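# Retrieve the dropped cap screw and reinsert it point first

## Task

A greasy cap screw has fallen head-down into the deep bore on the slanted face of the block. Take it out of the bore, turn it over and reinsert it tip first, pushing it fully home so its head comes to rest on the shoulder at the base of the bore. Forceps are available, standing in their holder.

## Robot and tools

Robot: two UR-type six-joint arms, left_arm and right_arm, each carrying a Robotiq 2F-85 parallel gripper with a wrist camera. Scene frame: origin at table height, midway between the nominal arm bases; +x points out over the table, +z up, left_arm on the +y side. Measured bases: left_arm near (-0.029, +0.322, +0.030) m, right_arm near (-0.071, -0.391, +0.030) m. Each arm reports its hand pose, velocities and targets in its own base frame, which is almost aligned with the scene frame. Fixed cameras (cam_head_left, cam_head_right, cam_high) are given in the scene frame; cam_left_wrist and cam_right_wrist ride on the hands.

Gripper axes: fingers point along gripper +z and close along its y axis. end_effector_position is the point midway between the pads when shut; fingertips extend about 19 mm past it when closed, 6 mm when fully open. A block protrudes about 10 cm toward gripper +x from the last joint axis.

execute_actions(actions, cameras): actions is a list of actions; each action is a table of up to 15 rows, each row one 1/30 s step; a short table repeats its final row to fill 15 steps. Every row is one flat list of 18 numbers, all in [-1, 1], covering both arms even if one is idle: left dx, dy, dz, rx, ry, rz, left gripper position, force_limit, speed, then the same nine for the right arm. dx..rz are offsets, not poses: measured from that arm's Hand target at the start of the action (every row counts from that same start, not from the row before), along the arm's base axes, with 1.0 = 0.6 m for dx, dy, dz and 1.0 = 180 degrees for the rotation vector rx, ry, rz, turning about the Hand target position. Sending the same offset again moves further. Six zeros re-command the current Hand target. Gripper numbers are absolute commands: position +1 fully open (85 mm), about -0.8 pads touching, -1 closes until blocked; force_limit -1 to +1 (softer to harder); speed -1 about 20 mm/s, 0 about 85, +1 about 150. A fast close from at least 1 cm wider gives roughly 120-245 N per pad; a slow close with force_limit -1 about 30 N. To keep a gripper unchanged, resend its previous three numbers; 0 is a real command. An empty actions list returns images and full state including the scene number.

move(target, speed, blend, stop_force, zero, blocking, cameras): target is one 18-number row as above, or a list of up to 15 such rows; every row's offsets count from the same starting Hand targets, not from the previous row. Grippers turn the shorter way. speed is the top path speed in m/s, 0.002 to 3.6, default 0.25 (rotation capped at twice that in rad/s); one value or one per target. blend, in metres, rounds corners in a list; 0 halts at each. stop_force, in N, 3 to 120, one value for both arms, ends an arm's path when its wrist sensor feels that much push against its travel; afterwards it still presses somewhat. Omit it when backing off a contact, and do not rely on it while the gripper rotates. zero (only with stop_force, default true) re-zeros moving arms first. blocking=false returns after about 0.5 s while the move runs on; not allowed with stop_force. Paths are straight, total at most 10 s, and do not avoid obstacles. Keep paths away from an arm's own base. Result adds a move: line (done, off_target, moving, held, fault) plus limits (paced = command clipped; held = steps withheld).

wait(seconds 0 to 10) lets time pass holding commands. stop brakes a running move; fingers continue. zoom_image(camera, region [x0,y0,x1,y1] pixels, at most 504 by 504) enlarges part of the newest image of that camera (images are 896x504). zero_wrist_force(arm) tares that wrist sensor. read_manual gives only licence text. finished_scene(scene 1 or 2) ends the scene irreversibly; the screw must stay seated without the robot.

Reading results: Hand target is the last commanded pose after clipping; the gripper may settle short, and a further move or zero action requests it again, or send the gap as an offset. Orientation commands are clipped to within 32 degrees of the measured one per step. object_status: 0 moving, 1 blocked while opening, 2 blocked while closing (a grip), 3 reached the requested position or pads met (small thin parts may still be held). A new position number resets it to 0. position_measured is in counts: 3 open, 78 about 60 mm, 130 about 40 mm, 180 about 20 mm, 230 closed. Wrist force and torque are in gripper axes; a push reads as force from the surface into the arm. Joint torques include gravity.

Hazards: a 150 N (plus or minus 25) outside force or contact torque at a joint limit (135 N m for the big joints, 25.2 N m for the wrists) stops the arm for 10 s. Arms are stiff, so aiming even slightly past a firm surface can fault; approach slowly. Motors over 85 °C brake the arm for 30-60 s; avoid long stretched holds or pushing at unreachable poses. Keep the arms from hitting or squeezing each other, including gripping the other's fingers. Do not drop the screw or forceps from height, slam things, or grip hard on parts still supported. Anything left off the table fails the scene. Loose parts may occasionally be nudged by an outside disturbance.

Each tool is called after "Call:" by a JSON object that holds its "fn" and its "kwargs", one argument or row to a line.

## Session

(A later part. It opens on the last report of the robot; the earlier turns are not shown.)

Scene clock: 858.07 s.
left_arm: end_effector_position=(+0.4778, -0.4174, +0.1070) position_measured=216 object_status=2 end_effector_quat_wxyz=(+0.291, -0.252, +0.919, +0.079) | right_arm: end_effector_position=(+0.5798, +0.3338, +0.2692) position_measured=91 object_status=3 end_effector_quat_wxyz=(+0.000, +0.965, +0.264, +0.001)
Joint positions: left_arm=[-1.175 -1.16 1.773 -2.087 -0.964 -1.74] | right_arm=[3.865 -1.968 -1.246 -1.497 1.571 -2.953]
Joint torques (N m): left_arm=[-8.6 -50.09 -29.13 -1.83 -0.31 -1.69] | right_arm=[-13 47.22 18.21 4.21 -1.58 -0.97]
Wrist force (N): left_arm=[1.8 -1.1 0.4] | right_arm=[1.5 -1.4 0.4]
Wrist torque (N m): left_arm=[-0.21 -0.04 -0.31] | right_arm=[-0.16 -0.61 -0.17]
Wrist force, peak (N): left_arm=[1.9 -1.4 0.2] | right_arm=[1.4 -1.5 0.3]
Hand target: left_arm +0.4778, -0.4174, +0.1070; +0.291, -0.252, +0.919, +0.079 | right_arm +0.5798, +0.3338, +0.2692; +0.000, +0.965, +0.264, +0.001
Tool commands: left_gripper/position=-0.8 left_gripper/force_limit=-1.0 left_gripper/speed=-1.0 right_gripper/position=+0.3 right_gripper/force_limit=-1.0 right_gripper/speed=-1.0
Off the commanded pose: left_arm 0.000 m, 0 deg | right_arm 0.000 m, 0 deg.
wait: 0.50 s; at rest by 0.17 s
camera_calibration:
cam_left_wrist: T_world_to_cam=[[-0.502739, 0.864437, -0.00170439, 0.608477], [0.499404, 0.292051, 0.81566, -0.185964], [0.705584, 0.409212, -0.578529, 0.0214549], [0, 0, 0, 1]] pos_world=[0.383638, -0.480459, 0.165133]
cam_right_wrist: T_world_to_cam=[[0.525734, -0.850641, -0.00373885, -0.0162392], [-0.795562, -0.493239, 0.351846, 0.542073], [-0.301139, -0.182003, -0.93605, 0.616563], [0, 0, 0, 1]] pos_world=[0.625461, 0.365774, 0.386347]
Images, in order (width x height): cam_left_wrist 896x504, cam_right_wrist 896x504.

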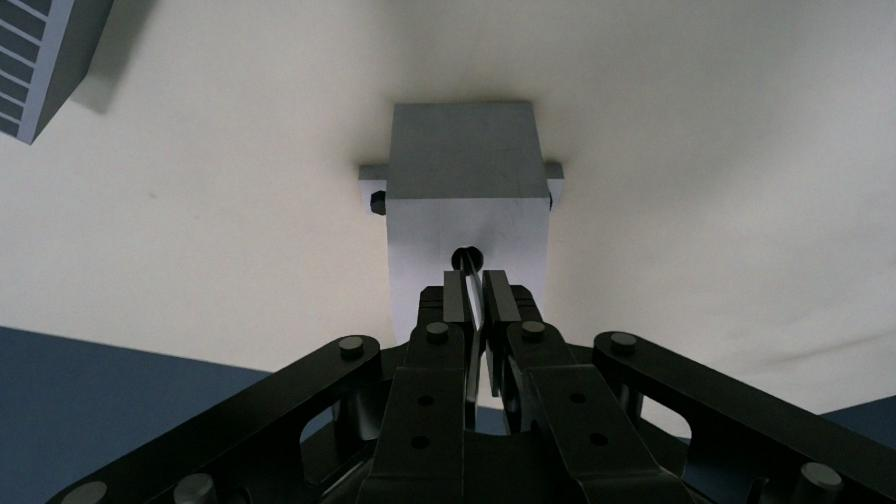

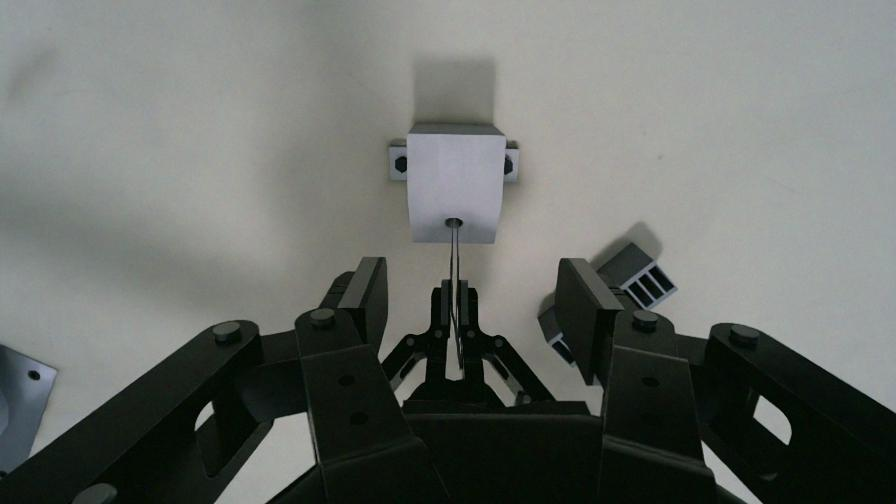

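Call:
{"fn": "move", "kwargs": {
  "target": [
    [0,0,0,0,0,0,-0.622,-1,-1,0,0,0,0,0,0,0.3,-1,-1],
    [-0.0029,-0.0017,-0.0024,0.0077,-0.0129,0,-0.622,-1,-1,0,0,0,0,0,0,0.3,-1,-1]
  ],
  "speed": 0.02,
  "cameras": ["cam_left_wrist","cam_right_wrist"]
}}

Call:
{"fn": "zoom_image", "kwargs": {
  "camera": "cam_left_wrist",
  "region": [420, 200, 510, 290]
}}

Call:
{"fn": "zoom_image", "kwargs": {
  "camera": "cam_right_wrist",
  "region": [400, 190, 520, 400]
}}

Scene clock: 875.53 s.
left_arm: end_effector_position=(+0.4760, -0.4184, +0.1056) position_measured=208 object_status=3 end_effector_quat_wxyz=(+0.313, -0.250, +0.912, +0.085) | right_arm: end_effector_position=(+0.5798, +0.3338, +0.2692) position_measured=91 object_status=3 end_effector_quat_wxyz=(+0.000, +0.965, +0.264, +0.001)
Joint positions: left_arm=[-1.195 -1.153 1.781 -2.077 -0.92 -1.771] | right_arm=[3.865 -1.968 -1.246 -1.497 1.571 -2.953]
Joint torques (N m): left_arm=[4.73 -37.7 -17.28 -2.56 -0.64 1.13] | right_arm=[-12.61 46.56 18.76 4.24 -1.55 -0.69]
Wrist force (N): left_arm=[1.7 -1.3 0.0] | right_arm=[1.4 -1.3 0.1]
Wrist torque (N m): left_arm=[-0.26 -0.04 -0.24] | right_arm=[-0.14 -0.60 -0.17]
Wrist force, peak (N): left_arm=[2.2 -1.4 0.3] | right_arm=[1.6 -1.4 0.3]
Hand target: left_arm +0.4760, -0.4184, +0.1056; +0.313, -0.250, +0.912, +0.085 | right_arm +0.5798, +0.3338, +0.2692; +0.000, +0.965, +0.264, +0.001
Off the commanded pose: left_arm 0.000 m, 0 deg | right_arm 0.000 m, 0 deg.
move: done
camera_calibration:
cam_left_wrist: T_world_to_cam=[[-0.502692, 0.864465, -0.00122933, 0.60845], [0.465515, 0.271898, 0.84224, -0.17868], [0.728421, 0.422815, -0.539102, 0.0129271], [0, 0, 0, 1]] pos_world=[0.379625, -0.482866, 0.158208]
cam_right_wrist: T_world_to_cam=[[0.525734, -0.850641, -0.00373885, -0.0162392], [-0.795562, -0.493239, 0.351846, 0.542073], [-0.301139, -0.182003, -0.93605, 0.616563], [0, 0, 0, 1]] pos_world=[0.625461, 0.365774, 0.386347]
Images, in order (width x height): cam_left_wrist 896x504, cam_right_wrist 896x504.

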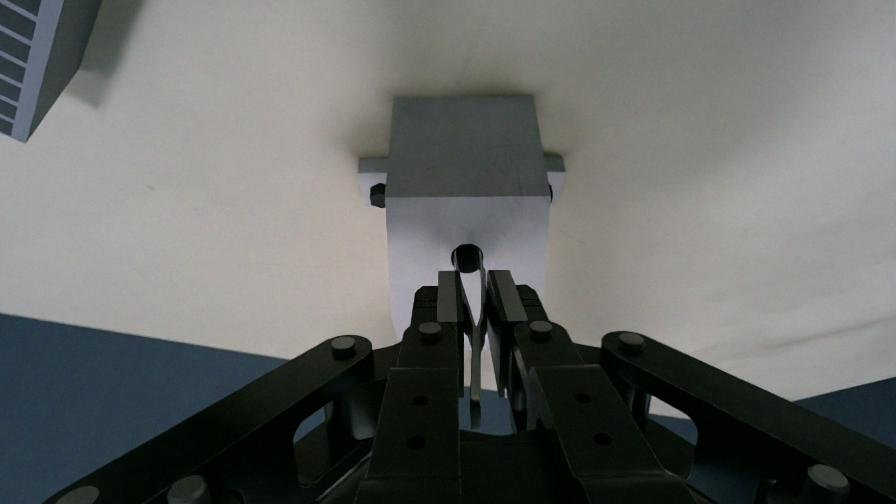

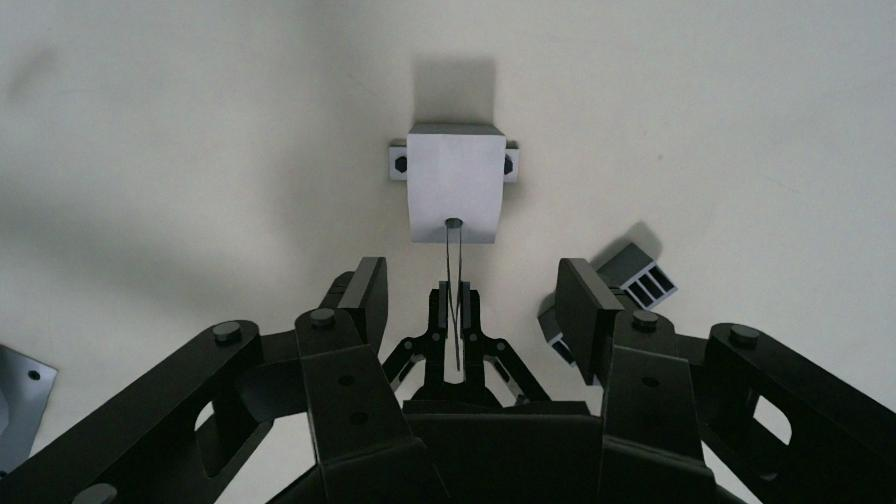

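Scaled by 5.600 from the camera's 896x504 image, which has a finer 1280x720 frame.

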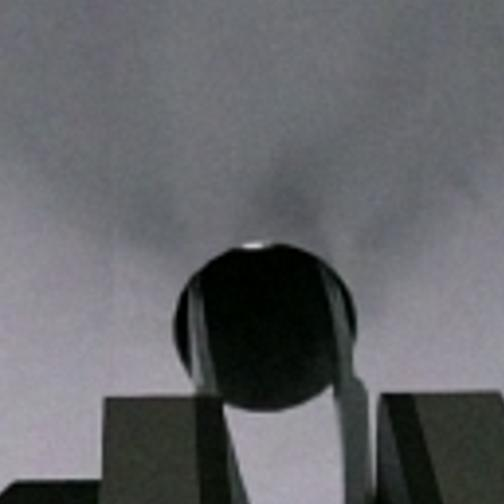

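Scaled by 2.400 from the camera's 896x504 image, which has a finer 1280x720 frame.

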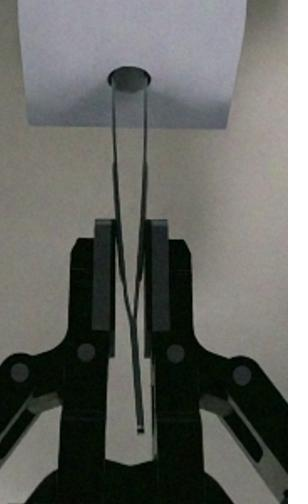

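Call:
{"fn": "move", "kwargs": {
  "target": [0,0,0,0,0,0,-0.8,-1,-1,0,0,0,0,0,0,0.3,-1,-1]
}}

Call:
{"fn": "wait", "kwargs": {
  "seconds": 0.5,
  "cameras": ["cam_left_wrist","cam_right_wrist"]
}}

Call:
{"fn": "zoom_image", "kwargs": {
  "camera": "cam_left_wrist",
  "region": [420, 200, 510, 290]
}}

Call:
{"fn": "zoom_image", "kwargs": {
  "camera": "cam_right_wrist",
  "region": [400, 190, 520, 400]
}}

Scene clock: 880.20 s.
left_arm: end_effector_position=(+0.4761, -0.4184, +0.1056) position_measured=216 object_status=2 end_effector_quat_wxyz=(+0.313, -0.250, +0.912, +0.085) | right_arm: end_effector_position=(+0.5798, +0.3338, +0.2692) position_measured=91 object_status=3 end_effector_quat_wxyz=(+0.000, +0.965, +0.264, +0.001)
Joint positions: left_arm=[-1.195 -1.153 1.781 -2.077 -0.92 -1.771] | right_arm=[3.865 -1.968 -1.246 -1.497 1.571 -2.953]
Joint torques (N m): left_arm=[9.52 -49.24 -29.75 -3.77 -0.62 1.48] | right_arm=[-11.98 46.91 19.17 4.22 -1.36 -0.38]
Wrist force (N): left_arm=[1.4 -1.3 0.2] | right_arm=[1.3 -1.3 0.2]
Wrist torque (N m): left_arm=[-0.26 -0.06 -0.25] | right_arm=[-0.14 -0.59 -0.17]
Wrist force, peak (N): left_arm=[2.0 -1.4 0.3] | right_arm=[1.6 -1.5 0.6]
Hand target: left_arm +0.4760, -0.4184, +0.1056; +0.313, -0.250, +0.912, +0.085 | right_arm +0.5798, +0.3338, +0.2692; +0.000, +0.965, +0.264, +0.001
Off the commanded pose: left_arm 0.000 m, 0 deg | right_arm 0.000 m, 0 deg.
move: done

Scene clock: 880.70 s.
left_arm: end_effector_position=(+0.4761, -0.4184, +0.1056) position_measured=216 object_status=2 end_effector_quat_wxyz=(+0.313, -0.250, +0.912, +0.085) | right_arm: end_effector_position=(+0.5798, +0.3338, +0.2692) position_measured=91 object_status=3 end_effector_quat_wxyz=(+0.000, +0.965, +0.264, +0.001)
Joint positions: left_arm=[-1.195 -1.153 1.781 -2.077 -0.92 -1.771] | right_arm=[3.865 -1.968 -1.246 -1.497 1.571 -2.953]
Joint torques (N m): left_arm=[8.47 -48.04 -28.31 -3.87 -0.7 1.68] | right_arm=[-12.08 47.34 19.22 4.23 -1.49 -0.48]
Wrist force (N): left_arm=[1.4 -1.1 0.3] | right_arm=[1.4 -1.3 0.2]
Wrist torque (N m): left_arm=[-0.21 -0.06 -0.25] | right_arm=[-0.14 -0.61 -0.17]
Wrist force, peak (N): left_arm=[1.6 -1.5 0.4] | right_arm=[1.5 -1.5 0.2]
Hand target: left_arm +0.4760, -0.4184, +0.1056; +0.313, -0.250, +0.912, +0.085 | right_arm +0.5798, +0.3338, +0.2692; +0.000, +0.965, +0.264, +0.001
Tool commands: left_gripper/position=-0.8 left_gripper/force_limit=-1.0 left_gripper/speed=-1.0 right_gripper/position=+0.3 right_gripper/force_limit=-1.0 right_gripper/speed=-1.0
Off the commanded pose: left_arm 0.000 m, 0 deg | right_arm 0.000 m, 0 deg.
wait: 0.50 s; at rest by 0.17 s
camera_calibration:
cam_left_wrist: T_world_to_cam=[[-0.502676, 0.864474, -0.00126731, 0.608505], [0.465741, 0.272055, 0.842064, -0.178792], [0.728287, 0.422695, -0.539376, 0.0129436], [0, 0, 0, 1]] pos_world=[0.379725, -0.482866, 0.158307]
cam_right_wrist: T_world_to_cam=[[0.525734, -0.850641, -0.00373885, -0.0162392], [-0.795562, -0.493239, 0.351846, 0.542073], [-0.301139, -0.182003, -0.93605, 0.616563], [0, 0, 0, 1]] pos_world=[0.625461, 0.365774, 0.386347]
Images, in order (width x height): cam_left_wrist 896x504, cam_right_wrist 896x504.

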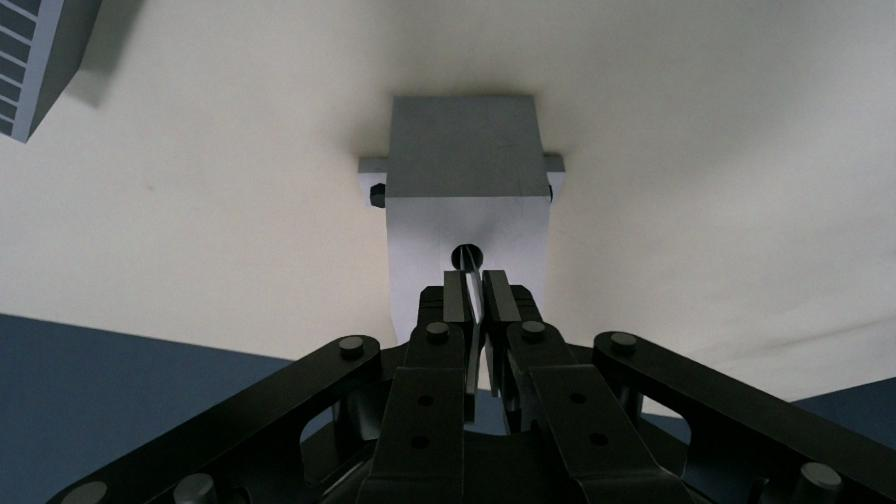

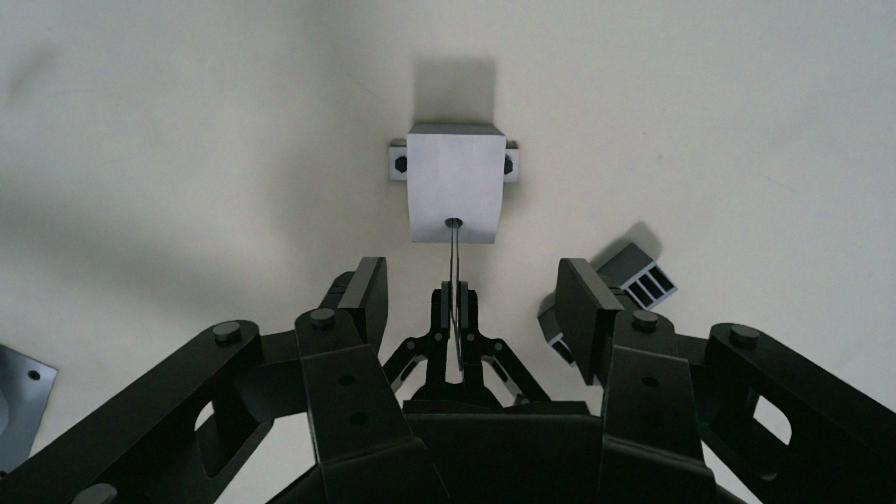

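Scaled by 5.600 from the camera's 896x504 image, which has a finer 1280x720 frame.

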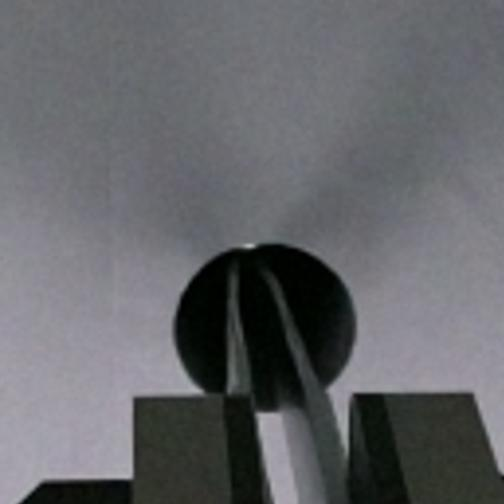

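Scaled by 2.400 from the camera's 896x504 image, which has a finer 1280x720 frame.

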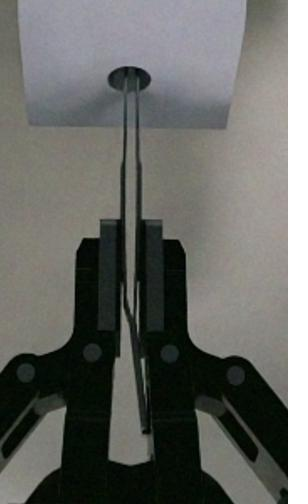

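Call:
{"fn": "move", "kwargs": {
  "target": [
    [0,0,0,0,0,0,-0.618,-1,-1,0,0,0,0,0,0,0.3,-1,-1],
    [0.0066,0.0039,-0.0109,0,0,0,-0.618,-1,-1,0,0,0,0,0,0,0.3,-1,-1]
  ],
  "speed": 0.02,
  "cameras": ["cam_left_wrist","cam_right_wrist"]
}}

Call:
{"fn": "zoom_image", "kwargs": {
  "camera": "cam_left_wrist",
  "region": [420, 200, 510, 290]
}}

Call:
{"fn": "zoom_image", "kwargs": {
  "camera": "cam_right_wrist",
  "region": [400, 190, 520, 400]
}}

Scene clock: 896.00 s.
left_arm: end_effector_position=(+0.4801, -0.4160, +0.0989) position_measured=207 object_status=3 end_effector_quat_wxyz=(+0.313, -0.250, +0.912, +0.085) | right_arm: end_effector_position=(+0.5798, +0.3338, +0.2692) position_measured=91 object_status=3 end_effector_quat_wxyz=(+0.000, +0.965, +0.264, +0.001)
Joint positions: left_arm=[-1.187 -1.142 1.787 -2.1 -0.919 -1.761] | right_arm=[3.865 -1.968 -1.246 -1.497 1.571 -2.953]
Joint torques (N m): left_arm=[-4.09 -47.08 -20.38 -1.07 3.08 -0.91] | right_arm=[-11.98 46.25 19.66 4.27 -1.46 -0.26]
Wrist force (N): left_arm=[1.8 -1.3 -0.1] | right_arm=[1.5 -1.3 0.3]
Wrist torque (N m): left_arm=[-0.26 -0.04 -0.34] | right_arm=[-0.15 -0.61 -0.16]
Wrist force, peak (N): left_arm=[1.9 -1.6 0.3] | right_arm=[1.6 -1.5 0.3]
Hand target: left_arm +0.4800, -0.4161, +0.0991; +0.313, -0.250, +0.912, +0.085 | right_arm +0.5798, +0.3338, +0.2692; +0.000, +0.965, +0.264, +0.001
Off the commanded pose: left_arm 0.000 m, 0 deg | right_arm 0.000 m, 0 deg.
move: done
camera_calibration:
cam_left_wrist: T_world_to_cam=[[-0.502695, 0.864463, -0.00104817, 0.608401], [0.465843, 0.271914, 0.842053, -0.175771], [0.728209, 0.422807, -0.539394, 0.00548896], [0, 0, 0, 1]] pos_world=[0.383725, -0.480466, 0.151607]
cam_right_wrist: T_world_to_cam=[[0.525734, -0.850641, -0.00373885, -0.0162392], [-0.795562, -0.493239, 0.351846, 0.542073], [-0.301139, -0.182003, -0.93605, 0.616563], [0, 0, 0, 1]] pos_world=[0.625461, 0.365774, 0.386347]
Images, in order (width x height): cam_left_wrist 896x504, cam_right_wrist 896x504.

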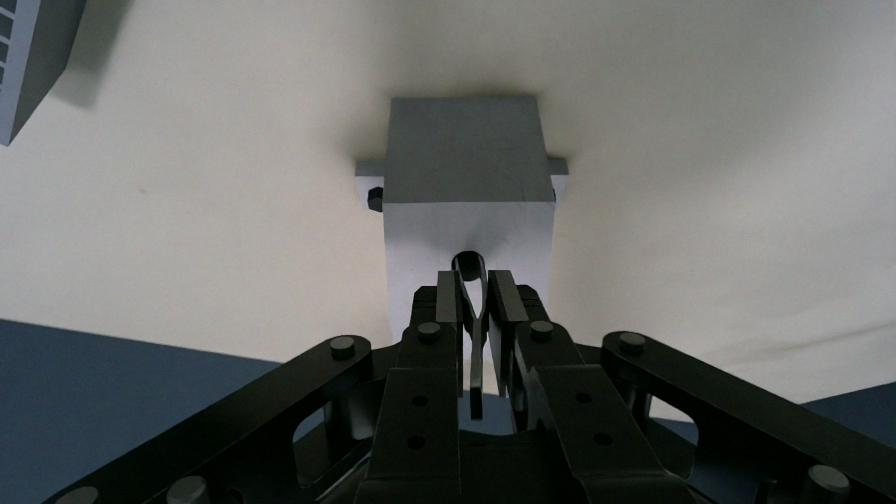

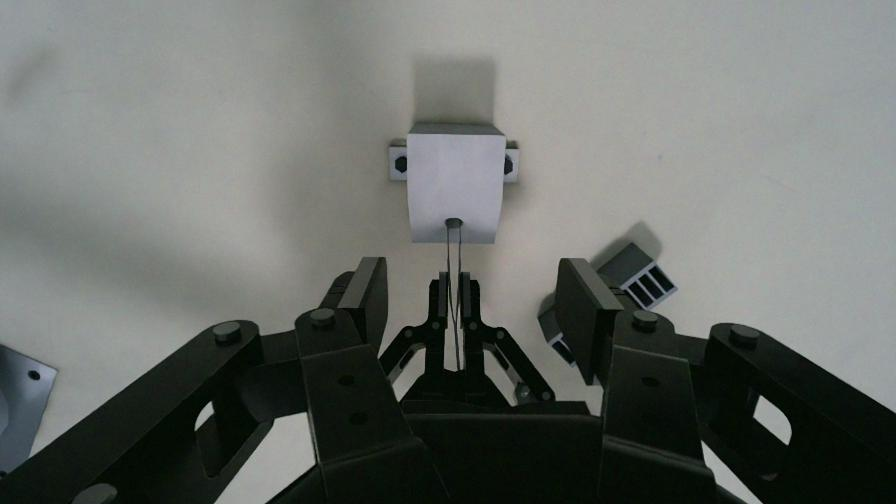

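Scaled by 5.600 from the camera's 896x504 image, which has a finer 1280x720 frame.

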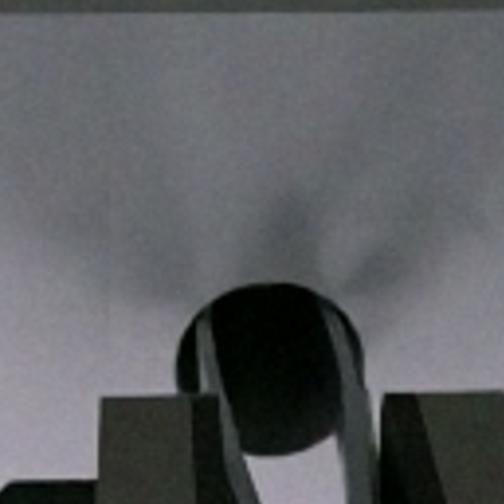

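Scaled by 2.400 from the camera's 896x504 image, which has a finer 1280x720 frame.

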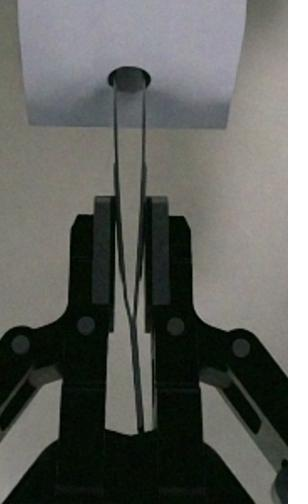

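Call:
{"fn": "move", "kwargs": {
  "target": [
    [-0.0033,-0.002,0.0055,0,0,0,-0.618,-1,-1,0,0,0,0,0,0,0.3,-1,-1],
    [-0.0033,-0.002,0.0055,0,0,0,-0.607,-1,-1,0,0,0,0,0,0,0.3,-1,-1]
  ],
  "speed": 0.02,
  "cameras": ["cam_left_wrist","cam_right_wrist"]
}}

Call:
{"fn": "zoom_image", "kwargs": {
  "camera": "cam_left_wrist",
  "region": [420, 200, 510, 290]
}}

Call:
{"fn": "zoom_image", "kwargs": {
  "camera": "cam_right_wrist",
  "region": [400, 190, 520, 400]
}}

Scene clock: 902.90 s.
left_arm: end_effector_position=(+0.4780, -0.4174, +0.1024) position_measured=206 object_status=3 end_effector_quat_wxyz=(+0.313, -0.250, +0.912, +0.085) | right_arm: end_effector_position=(+0.5798, +0.3338, +0.2692) position_measured=91 object_status=3 end_effector_quat_wxyz=(+0.000, +0.965, +0.264, +0.001)
Joint positions: left_arm=[-1.191 -1.148 1.784 -2.088 -0.919 -1.766] | right_arm=[3.865 -1.968 -1.246 -1.497 1.571 -2.953]
Joint torques (N m): left_arm=[7.13 -32.79 -16.67 -4.25 -0.55 1.61] | right_arm=[-11.56 45.94 19.98 4.17 -1.38 0.05]
Wrist force (N): left_arm=[1.7 -1.6 0.4] | right_arm=[1.3 -1.2 0.4]
Wrist torque (N m): left_arm=[-0.29 -0.03 -0.24] | right_arm=[-0.14 -0.59 -0.17]
Wrist force, peak (N): left_arm=[2.0 -1.3 0.3] | right_arm=[1.5 -1.5 0.5]
Hand target: left_arm +0.4780, -0.4173, +0.1024; +0.313, -0.250, +0.912, +0.085 | right_arm +0.5798, +0.3338, +0.2692; +0.000, +0.965, +0.264, +0.001
Off the commanded pose: left_arm 0.000 m, 0 deg | right_arm 0.000 m, 0 deg.
move: done
camera_calibration:
cam_left_wrist: T_world_to_cam=[[-0.502614, 0.86451, -0.00131433, 0.608506], [0.465761, 0.272067, 0.842049, -0.177281], [0.728317, 0.422613, -0.539399, 0.00932118], [0, 0, 0, 1]] pos_world=[0.381625, -0.481767, 0.155107]
cam_right_wrist: T_world_to_cam=[[0.525734, -0.850641, -0.00373885, -0.0162392], [-0.795562, -0.493239, 0.351846, 0.542073], [-0.301139, -0.182003, -0.93605, 0.616563], [0, 0, 0, 1]] pos_world=[0.625461, 0.365774, 0.386347]
Images, in order (width x height): cam_left_wrist 896x504, cam_right_wrist 896x504.

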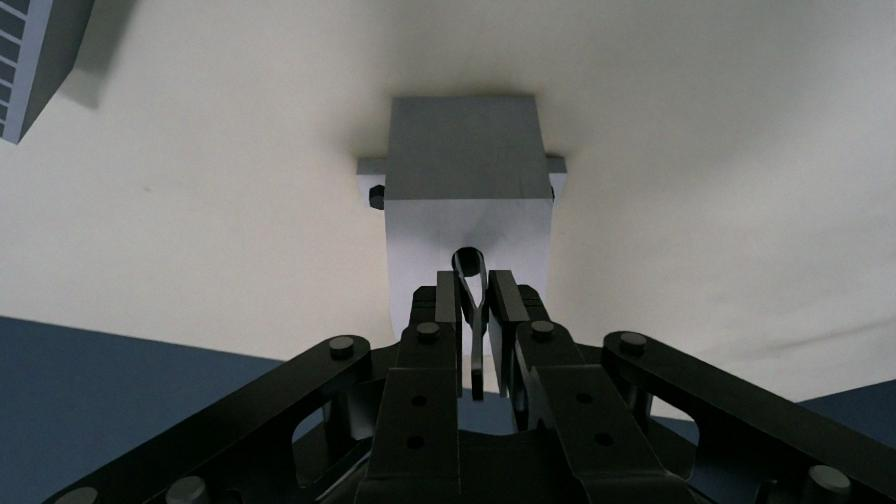

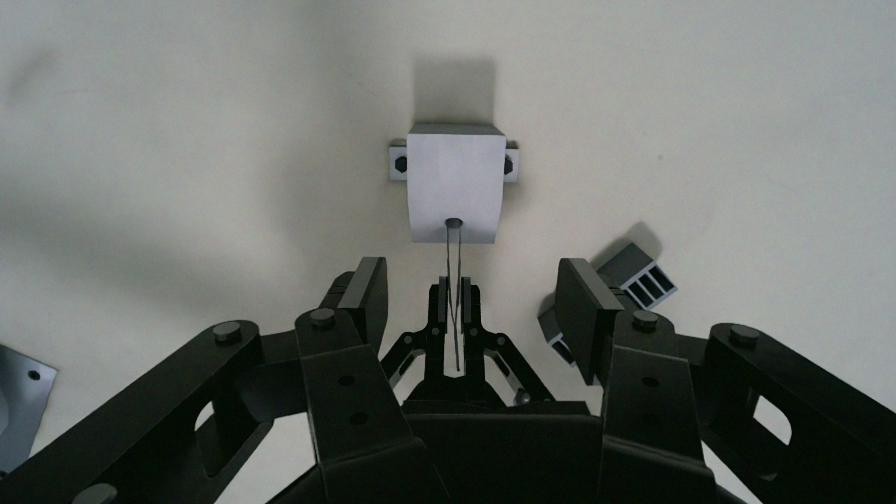

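Scaled by 5.600 from the camera's 896x504 image, which has a finer 1280x720 frame.

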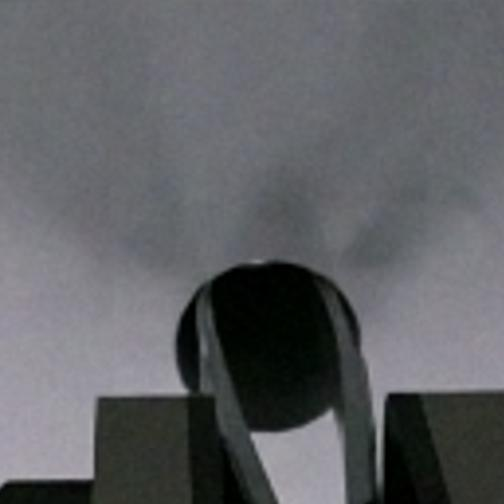

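Scaled by 2.400 from the camera's 896x504 image, which has a finer 1280x720 frame.

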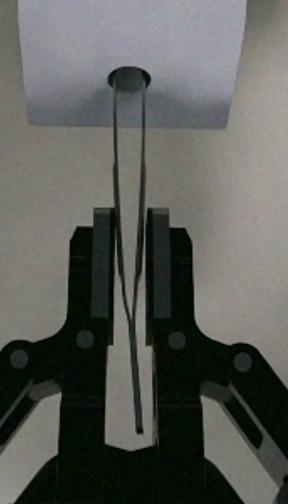

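Call:
{"fn": "move", "kwargs": {
  "target": [
    [0,0,0,0,0,0,-0.628,-1,-1,0,0,0,0,0,0,0.3,-1,-1]
  ]
}}

Call:
{"fn": "move", "kwargs": {
  "target": [0.0082,0.0049,-0.0137,0,0,0,-0.628,-1,-1,0,0,0,0,0,0,0.3,-1,-1],
  "speed": 0.015,
  "stop_force": 8,
  "cameras": ["cam_left_wrist","cam_right_wrist"]
}}

Call:
{"fn": "zoom_image", "kwargs": {
  "camera": "cam_left_wrist",
  "region": [420, 200, 510, 290]
}}

Call:
{"fn": "zoom_image", "kwargs": {
  "camera": "cam_right_wrist",
  "region": [400, 190, 520, 400]
}}

Scene clock: 914.47 s.
left_arm: end_effector_position=(+0.4780, -0.4173, +0.1024) position_measured=209 object_status=3 end_effector_quat_wxyz=(+0.313, -0.250, +0.912, +0.085) | right_arm: end_effector_position=(+0.5798, +0.3338, +0.2692) position_measured=91 object_status=3 end_effector_quat_wxyz=(+0.000, +0.965, +0.264, +0.001)
Joint positions: left_arm=[-1.191 -1.148 1.784 -2.088 -0.919 -1.766] | right_arm=[3.865 -1.968 -1.246 -1.497 1.571 -2.953]
Joint torques (N m): left_arm=[10.29 -32.29 -13.3 -4.27 2.5 1.47] | right_arm=[-11.8 46.43 20.3 4.22 -1.42 0.23]
Wrist force (N): left_arm=[1.5 -1.3 0.3] | right_arm=[1.5 -1.3 0.3]
Wrist torque (N m): left_arm=[-0.25 0.01 -0.24] | right_arm=[-0.15 -0.61 -0.17]
Wrist force, peak (N): left_arm=[2.0 -1.6 0.3] | right_arm=[1.5 -1.6 0.1]
Hand target: left_arm +0.4780, -0.4173, +0.1024; +0.313, -0.250, +0.912, +0.085 | right_arm +0.5798, +0.3338, +0.2692; +0.000, +0.965, +0.264, +0.001
Off the commanded pose: left_arm 0.000 m, 0 deg | right_arm 0.000 m, 0 deg.
move: done

Scene clock: 916.40 s.
left_arm: end_effector_position=(+0.4830, -0.4144, +0.0941) position_measured=209 object_status=3 end_effector_quat_wxyz=(+0.313, -0.250, +0.912, +0.085) | right_arm: end_effector_position=(+0.5798, +0.3338, +0.2692) position_measured=91 object_status=3 end_effector_quat_wxyz=(+0.000, +0.965, +0.264, +0.001)
Joint positions: left_arm=[-1.181 -1.134 1.791 -2.117 -0.918 -1.754] | right_arm=[3.865 -1.968 -1.246 -1.497 1.571 -2.953]
Joint torques (N m): left_arm=[-8.23 -50.85 -28.79 -1.48 1.83 -1.77] | right_arm=[-12.01 45.98 20.78 4.16 -1.36 0.38]
Wrist force (N): left_arm=[1.4 -1.1 0.5] | right_arm=[1.3 -1.1 0.3]
Wrist torque (N m): left_arm=[-0.24 0.01 -0.33] | right_arm=[-0.11 -0.58 -0.17]
Wrist force, peak (N): left_arm=[1.8 -1.5 0.4] | right_arm=[1.7 -1.4 0.1]
Hand target: left_arm +0.4829, -0.4144, +0.0941; +0.313, -0.250, +0.912, +0.085 | right_arm +0.5798, +0.3338, +0.2692; +0.000, +0.965, +0.264, +0.001
Off the commanded pose: left_arm 0.000 m, 0 deg | right_arm 0.000 m, 0 deg.
move: done
camera_calibration:
cam_left_wrist: T_world_to_cam=[[-0.502636, 0.864497, -0.00119491, 0.608399], [0.465785, 0.27198, 0.842064, -0.17349], [0.728287, 0.422695, -0.539377, -0.0000175625], [0, 0, 0, 1]] pos_world=[0.386625, -0.478767, 0.146807]
cam_right_wrist: T_world_to_cam=[[0.525734, -0.850641, -0.00373885, -0.0162392], [-0.795562, -0.493239, 0.351846, 0.542073], [-0.301139, -0.182003, -0.93605, 0.616563], [0, 0, 0, 1]] pos_world=[0.625461, 0.365774, 0.386347]
Images, in order (width x height): cam_left_wrist 896x504, cam_right_wrist 896x504.

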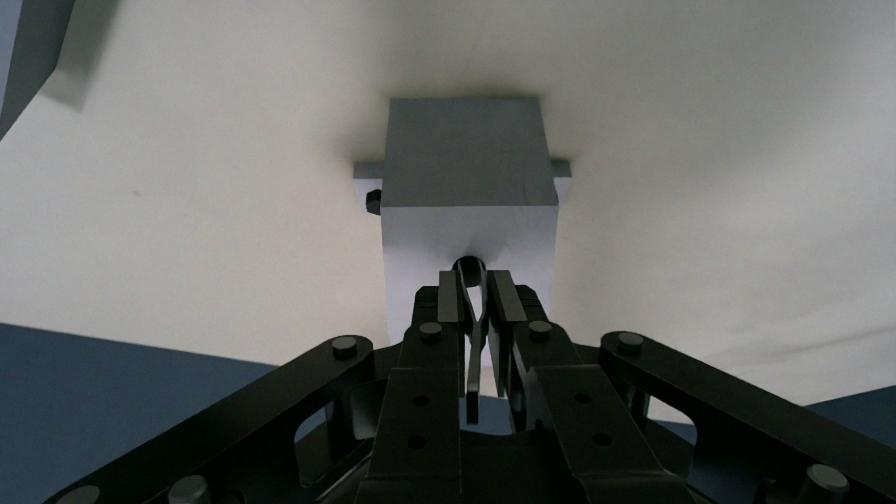

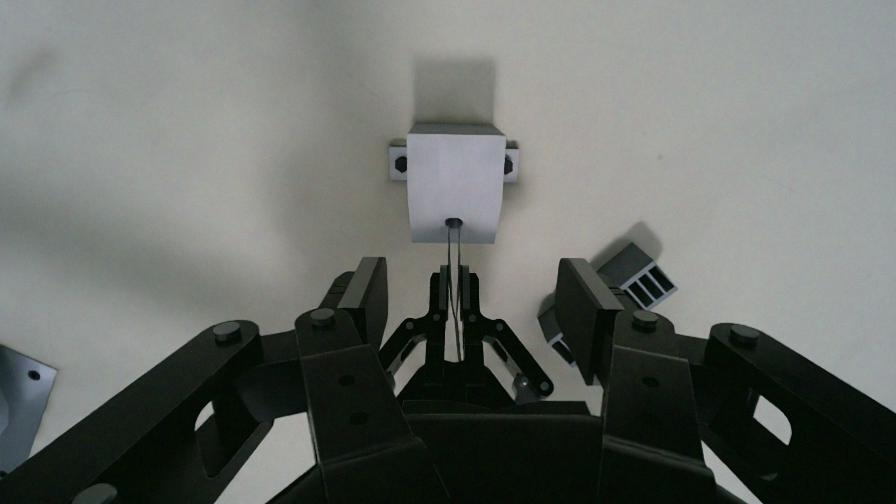

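Scaled by 5.600 from the camera's 896x504 image, which has a finer 1280x720 frame.

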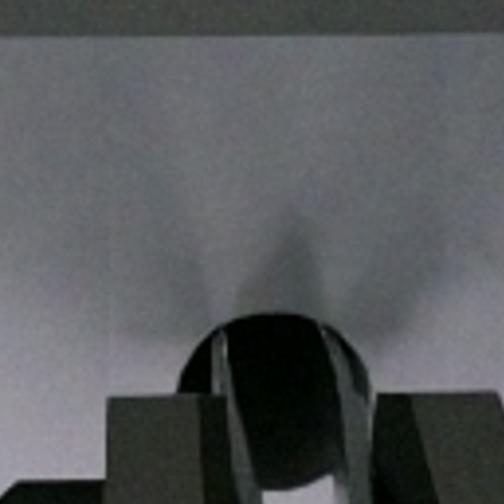

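Scaled by 2.400 from the camera's 896x504 image, which has a finer 1280x720 frame.

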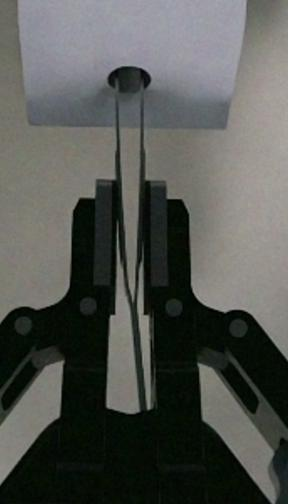

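Call:
{"fn": "move", "kwargs": {
  "target": [0,0,0,0,0,0,-0.8,-1,-1,0,0,0,0,0,0,0.3,-1,-1]
}}

Call:
{"fn": "wait", "kwargs": {
  "seconds": 0.5,
  "cameras": ["cam_left_wrist","cam_right_wrist"]
}}

Call:
{"fn": "zoom_image", "kwargs": {
  "camera": "cam_left_wrist",
  "region": [420, 200, 510, 290]
}}

Call:
{"fn": "zoom_image", "kwargs": {
  "camera": "cam_right_wrist",
  "region": [400, 190, 520, 400]
}}

Scene clock: 920.23 s.
left_arm: end_effector_position=(+0.4830, -0.4144, +0.0942) position_measured=214 object_status=2 end_effector_quat_wxyz=(+0.313, -0.250, +0.912, +0.085) | right_arm: end_effector_position=(+0.5798, +0.3338, +0.2692) position_measured=91 object_status=3 end_effector_quat_wxyz=(+0.000, +0.965, +0.264, +0.001)
Joint positions: left_arm=[-1.181 -1.134 1.791 -2.117 -0.918 -1.754] | right_arm=[3.865 -1.968 -1.246 -1.497 1.571 -2.953]
Joint torques (N m): left_arm=[-8.44 -48.1 -28.17 -2.1 -0.37 -1.76] | right_arm=[-11.91 45.5 21.14 4.18 -1.21 0.55]
Wrist force (N): left_arm=[-5.6 -0.3 1.0] | right_arm=[1.3 -1.4 0.3]
Wrist torque (N m): left_arm=[-0.34 0.07 -0.34] | right_arm=[-0.16 -0.59 -0.17]
Wrist force, peak (N): left_arm=[-5.7 0.0 0.4] | right_arm=[1.6 -1.4 0.3]
Hand target: left_arm +0.4829, -0.4144, +0.0941; +0.313, -0.250, +0.912, +0.085 | right_arm +0.5798, +0.3338, +0.2692; +0.000, +0.965, +0.264, +0.001
Off the commanded pose: left_arm 0.000 m, 0 deg | right_arm 0.000 m, 0 deg.
move: done

Scene clock: 920.73 s.
left_arm: end_effector_position=(+0.4830, -0.4144, +0.0942) position_measured=214 object_status=2 end_effector_quat_wxyz=(+0.313, -0.250, +0.912, +0.085) | right_arm: end_effector_position=(+0.5798, +0.3338, +0.2692) position_measured=91 object_status=3 end_effector_quat_wxyz=(+0.000, +0.965, +0.264, +0.001)
Joint positions: left_arm=[-1.181 -1.134 1.791 -2.117 -0.918 -1.754] | right_arm=[3.865 -1.968 -1.246 -1.497 1.571 -2.953]
Joint torques (N m): left_arm=[-7.37 -42.85 -25.5 -2.25 -0.24 -1.67] | right_arm=[-11.06 45.35 20.55 4.2 -1.38 0.51]
Wrist force (N): left_arm=[-5.7 0.0 0.4] | right_arm=[1.5 -1.3 0.3]
Wrist torque (N m): left_arm=[-0.33 0.05 -0.34] | right_arm=[-0.15 -0.62 -0.16]
Wrist force, peak (N): left_arm=[-5.8 0.0 0.3] | right_arm=[1.5 -1.4 0.3]
Hand target: left_arm +0.4829, -0.4144, +0.0941; +0.313, -0.250, +0.912, +0.085 | right_arm +0.5798, +0.3338, +0.2692; +0.000, +0.965, +0.264, +0.001
Tool commands: left_gripper/position=-0.8 left_gripper/force_limit=-1.0 left_gripper/speed=-1.0 right_gripper/position=+0.3 right_gripper/force_limit=-1.0 right_gripper/speed=-1.0
Off the commanded pose: left_arm 0.000 m, 0 deg | right_arm 0.000 m, 0 deg.
wait: 0.50 s; at rest by 0.17 s
camera_calibration:
cam_left_wrist: T_world_to_cam=[[-0.502676, 0.864474, -0.00126731, 0.608414], [0.465741, 0.272055, 0.842064, -0.173437], [0.728287, 0.422695, -0.539376, -0.0000174298], [0, 0, 0, 1]] pos_world=[0.386625, -0.478766, 0.146807]
cam_right_wrist: T_world_to_cam=[[0.525734, -0.850641, -0.00373885, -0.0162392], [-0.795562, -0.493239, 0.351846, 0.542073], [-0.301139, -0.182003, -0.93605, 0.616563], [0, 0, 0, 1]] pos_world=[0.625461, 0.365774, 0.386347]
Images, in order (width x height): cam_left_wrist 896x504, cam_right_wrist 896x504.

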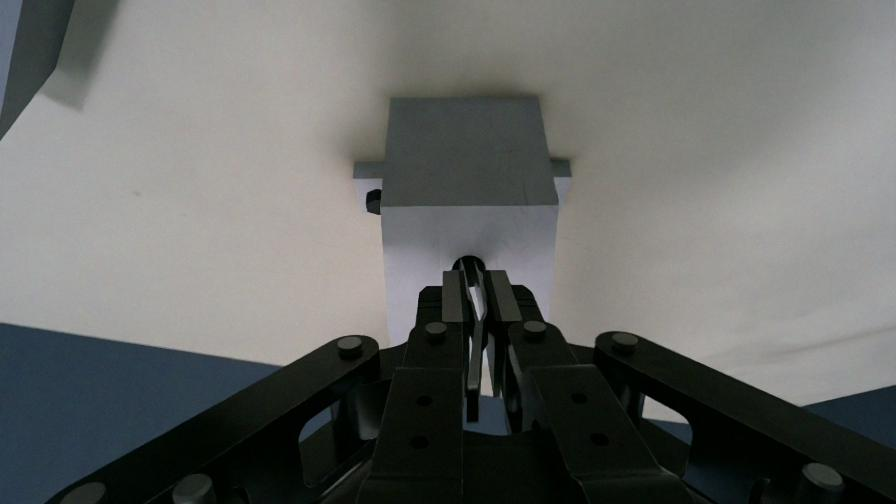

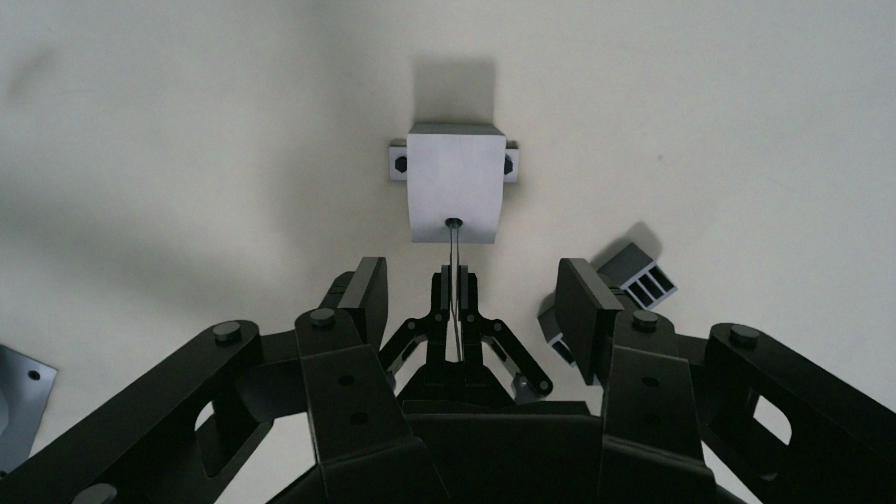

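Scaled by 5.600 from the camera's 896x504 image, which has a finer 1280x720 frame.

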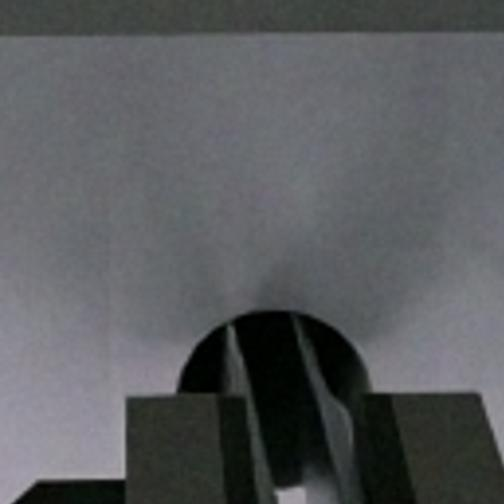

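Scaled by 2.400 from the camera's 896x504 image, which has a finer 1280x720 frame.

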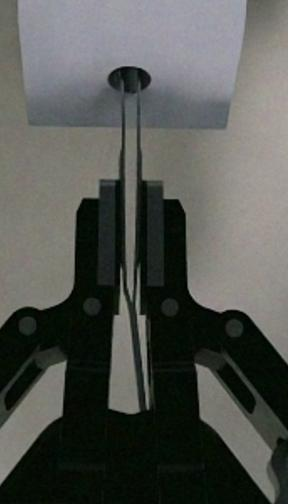

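Call:
{"fn": "move", "kwargs": {
  "target": [
    [0,0,0,0,0,0,-0.88,-0.5,-1,0,0,0,0,0,0,0.3,-1,-1],
    [0.0012,0.0007,0.001,0,0,0,-0.88,-0.5,-1,0,0,0,0,0,0,0.3,-1,-1]
  ],
  "speed": 0.01
}}

Call:
{"fn": "move", "kwargs": {
  "target": [-0.0123,-0.0073,0.0205,0,0,0,-0.88,-0.5,-1,0,0,0,0,0,0,0.3,-1,-1],
  "speed": 0.01,
  "cameras": ["cam_left_wrist","cam_right_wrist"]
}}

Call:
{"fn": "zoom_image", "kwargs": {
  "camera": "cam_left_wrist",
  "region": [420, 200, 510, 290]
}}

Call:
{"fn": "zoom_image", "kwargs": {
  "camera": "cam_right_wrist",
  "region": [400, 190, 520, 400]
}}

Scene clock: 927.37 s.
left_arm: end_effector_position=(+0.4837, -0.4139, +0.0947) position_measured=215 object_status=2 end_effector_quat_wxyz=(+0.313, -0.250, +0.912, +0.085) | right_arm: end_effector_position=(+0.5798, +0.3338, +0.2692) position_measured=91 object_status=3 end_effector_quat_wxyz=(+0.000, +0.965, +0.264, +0.001)
Joint positions: left_arm=[-1.18 -1.135 1.79 -2.116 -0.918 -1.752] | right_arm=[3.865 -1.968 -1.246 -1.497 1.571 -2.953]
Joint torques (N m): left_arm=[11.06 -47.76 -25.13 -1.2 2.97 1.23] | right_arm=[-11.05 44.55 21.55 4.14 -1.16 0.74]
Wrist force (N): left_arm=[0.3 0.4 -6.7] | right_arm=[1.5 -1.3 0.2]
Wrist torque (N m): left_arm=[-0.41 0.10 -0.35] | right_arm=[-0.16 -0.62 -0.17]
Wrist force, peak (N): left_arm=[-5.4 0.5 -6.2] | right_arm=[1.5 -1.5 0.4]
Hand target: left_arm +0.4837, -0.4139, +0.0947; +0.313, -0.250, +0.912, +0.085 | right_arm +0.5798, +0.3338, +0.2692; +0.000, +0.965, +0.264, +0.001
Off the commanded pose: left_arm 0.000 m, 0 deg | right_arm 0.000 m, 0 deg.
move: done

Scene clock: 929.13 s.
left_arm: end_effector_position=(+0.4762, -0.4184, +0.1071) position_measured=215 object_status=2 end_effector_quat_wxyz=(+0.313, -0.250, +0.912, +0.085) | right_arm: end_effector_position=(+0.5798, +0.3338, +0.2692) position_measured=91 object_status=3 end_effector_quat_wxyz=(+0.000, +0.965, +0.264, +0.001)
Joint positions: left_arm=[-1.194 -1.155 1.779 -2.074 -0.92 -1.77] | right_arm=[3.865 -1.968 -1.246 -1.497 1.571 -2.953]
Joint torques (N m): left_arm=[-0.05 -38.19 -25.34 -3.61 -0.31 -0.26] | right_arm=[-10.56 45.18 21.17 4.26 -1.26 0.91]
Wrist force (N): left_arm=[2.5 -0.9 0.3] | right_arm=[1.3 -1.5 0.2]
Wrist torque (N m): left_arm=[-0.25 0.04 -0.23] | right_arm=[-0.17 -0.60 -0.17]
Wrist force, peak (N): left_arm=[0.2 0.5 -7.1] | right_arm=[1.5 -1.5 0.3]
Hand target: left_arm +0.4763, -0.4183, +0.1070; +0.313, -0.250, +0.912, +0.085 | right_arm +0.5798, +0.3338, +0.2692; +0.000, +0.965, +0.264, +0.001
Off the commanded pose: left_arm 0.000 m, 0 deg | right_arm 0.000 m, 0 deg.
move: done
camera_calibration:
cam_left_wrist: T_world_to_cam=[[-0.502614, 0.86451, -0.00131433, 0.608522], [0.465761, 0.272067, 0.842049, -0.180175], [0.728317, 0.422613, -0.539399, 0.0135171], [0, 0, 0, 1]] pos_world=[0.379925, -0.482767, 0.159807]
cam_right_wrist: T_world_to_cam=[[0.525734, -0.850641, -0.00373885, -0.0162392], [-0.795562, -0.493239, 0.351846, 0.542073], [-0.301139, -0.182003, -0.93605, 0.616563], [0, 0, 0, 1]] pos_world=[0.625461, 0.365774, 0.386347]
Images, in order (width x height): cam_left_wrist 896x504, cam_right_wrist 896x504.

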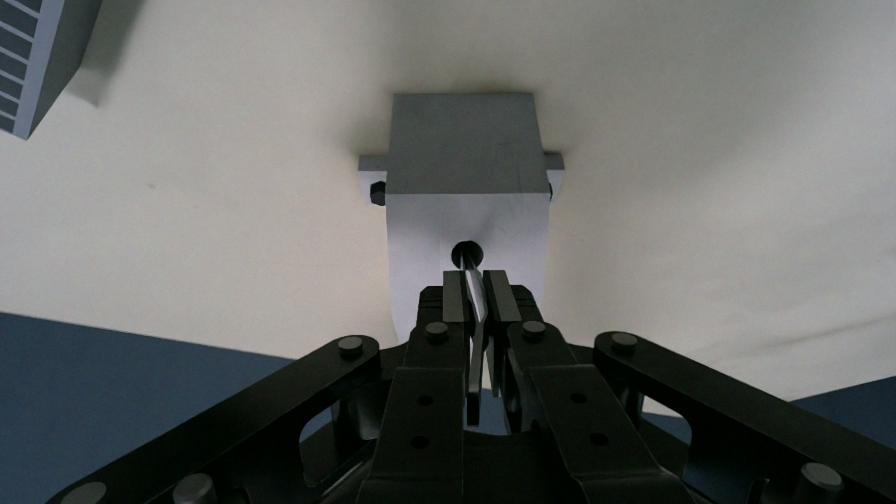

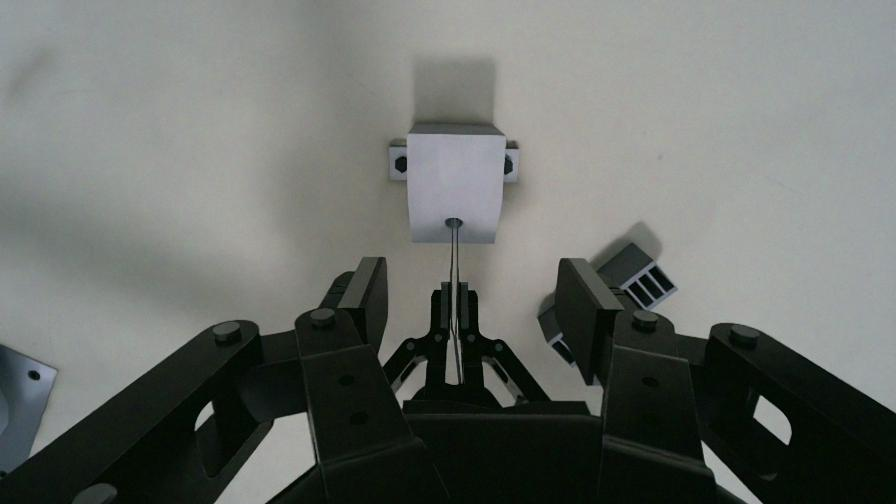

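Scaled by 5.600 from the camera's 896x504 image, which has a finer 1280x720 frame.

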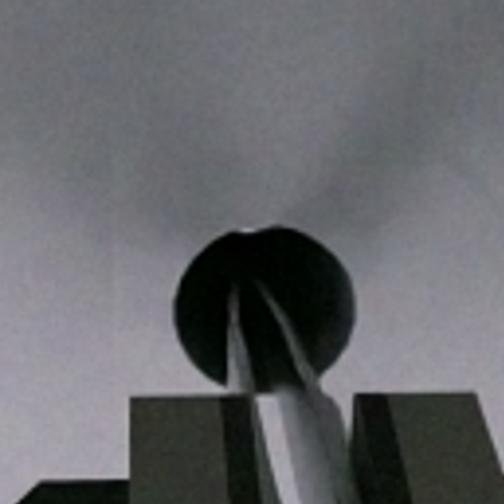

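Scaled by 2.400 from the camera's 896x504 image, which has a finer 1280x720 frame.

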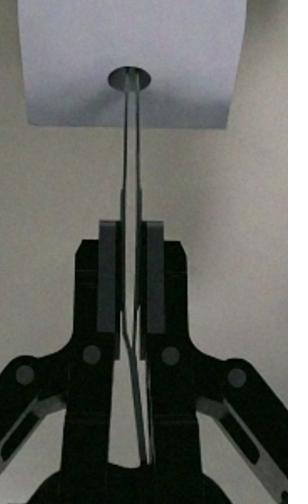

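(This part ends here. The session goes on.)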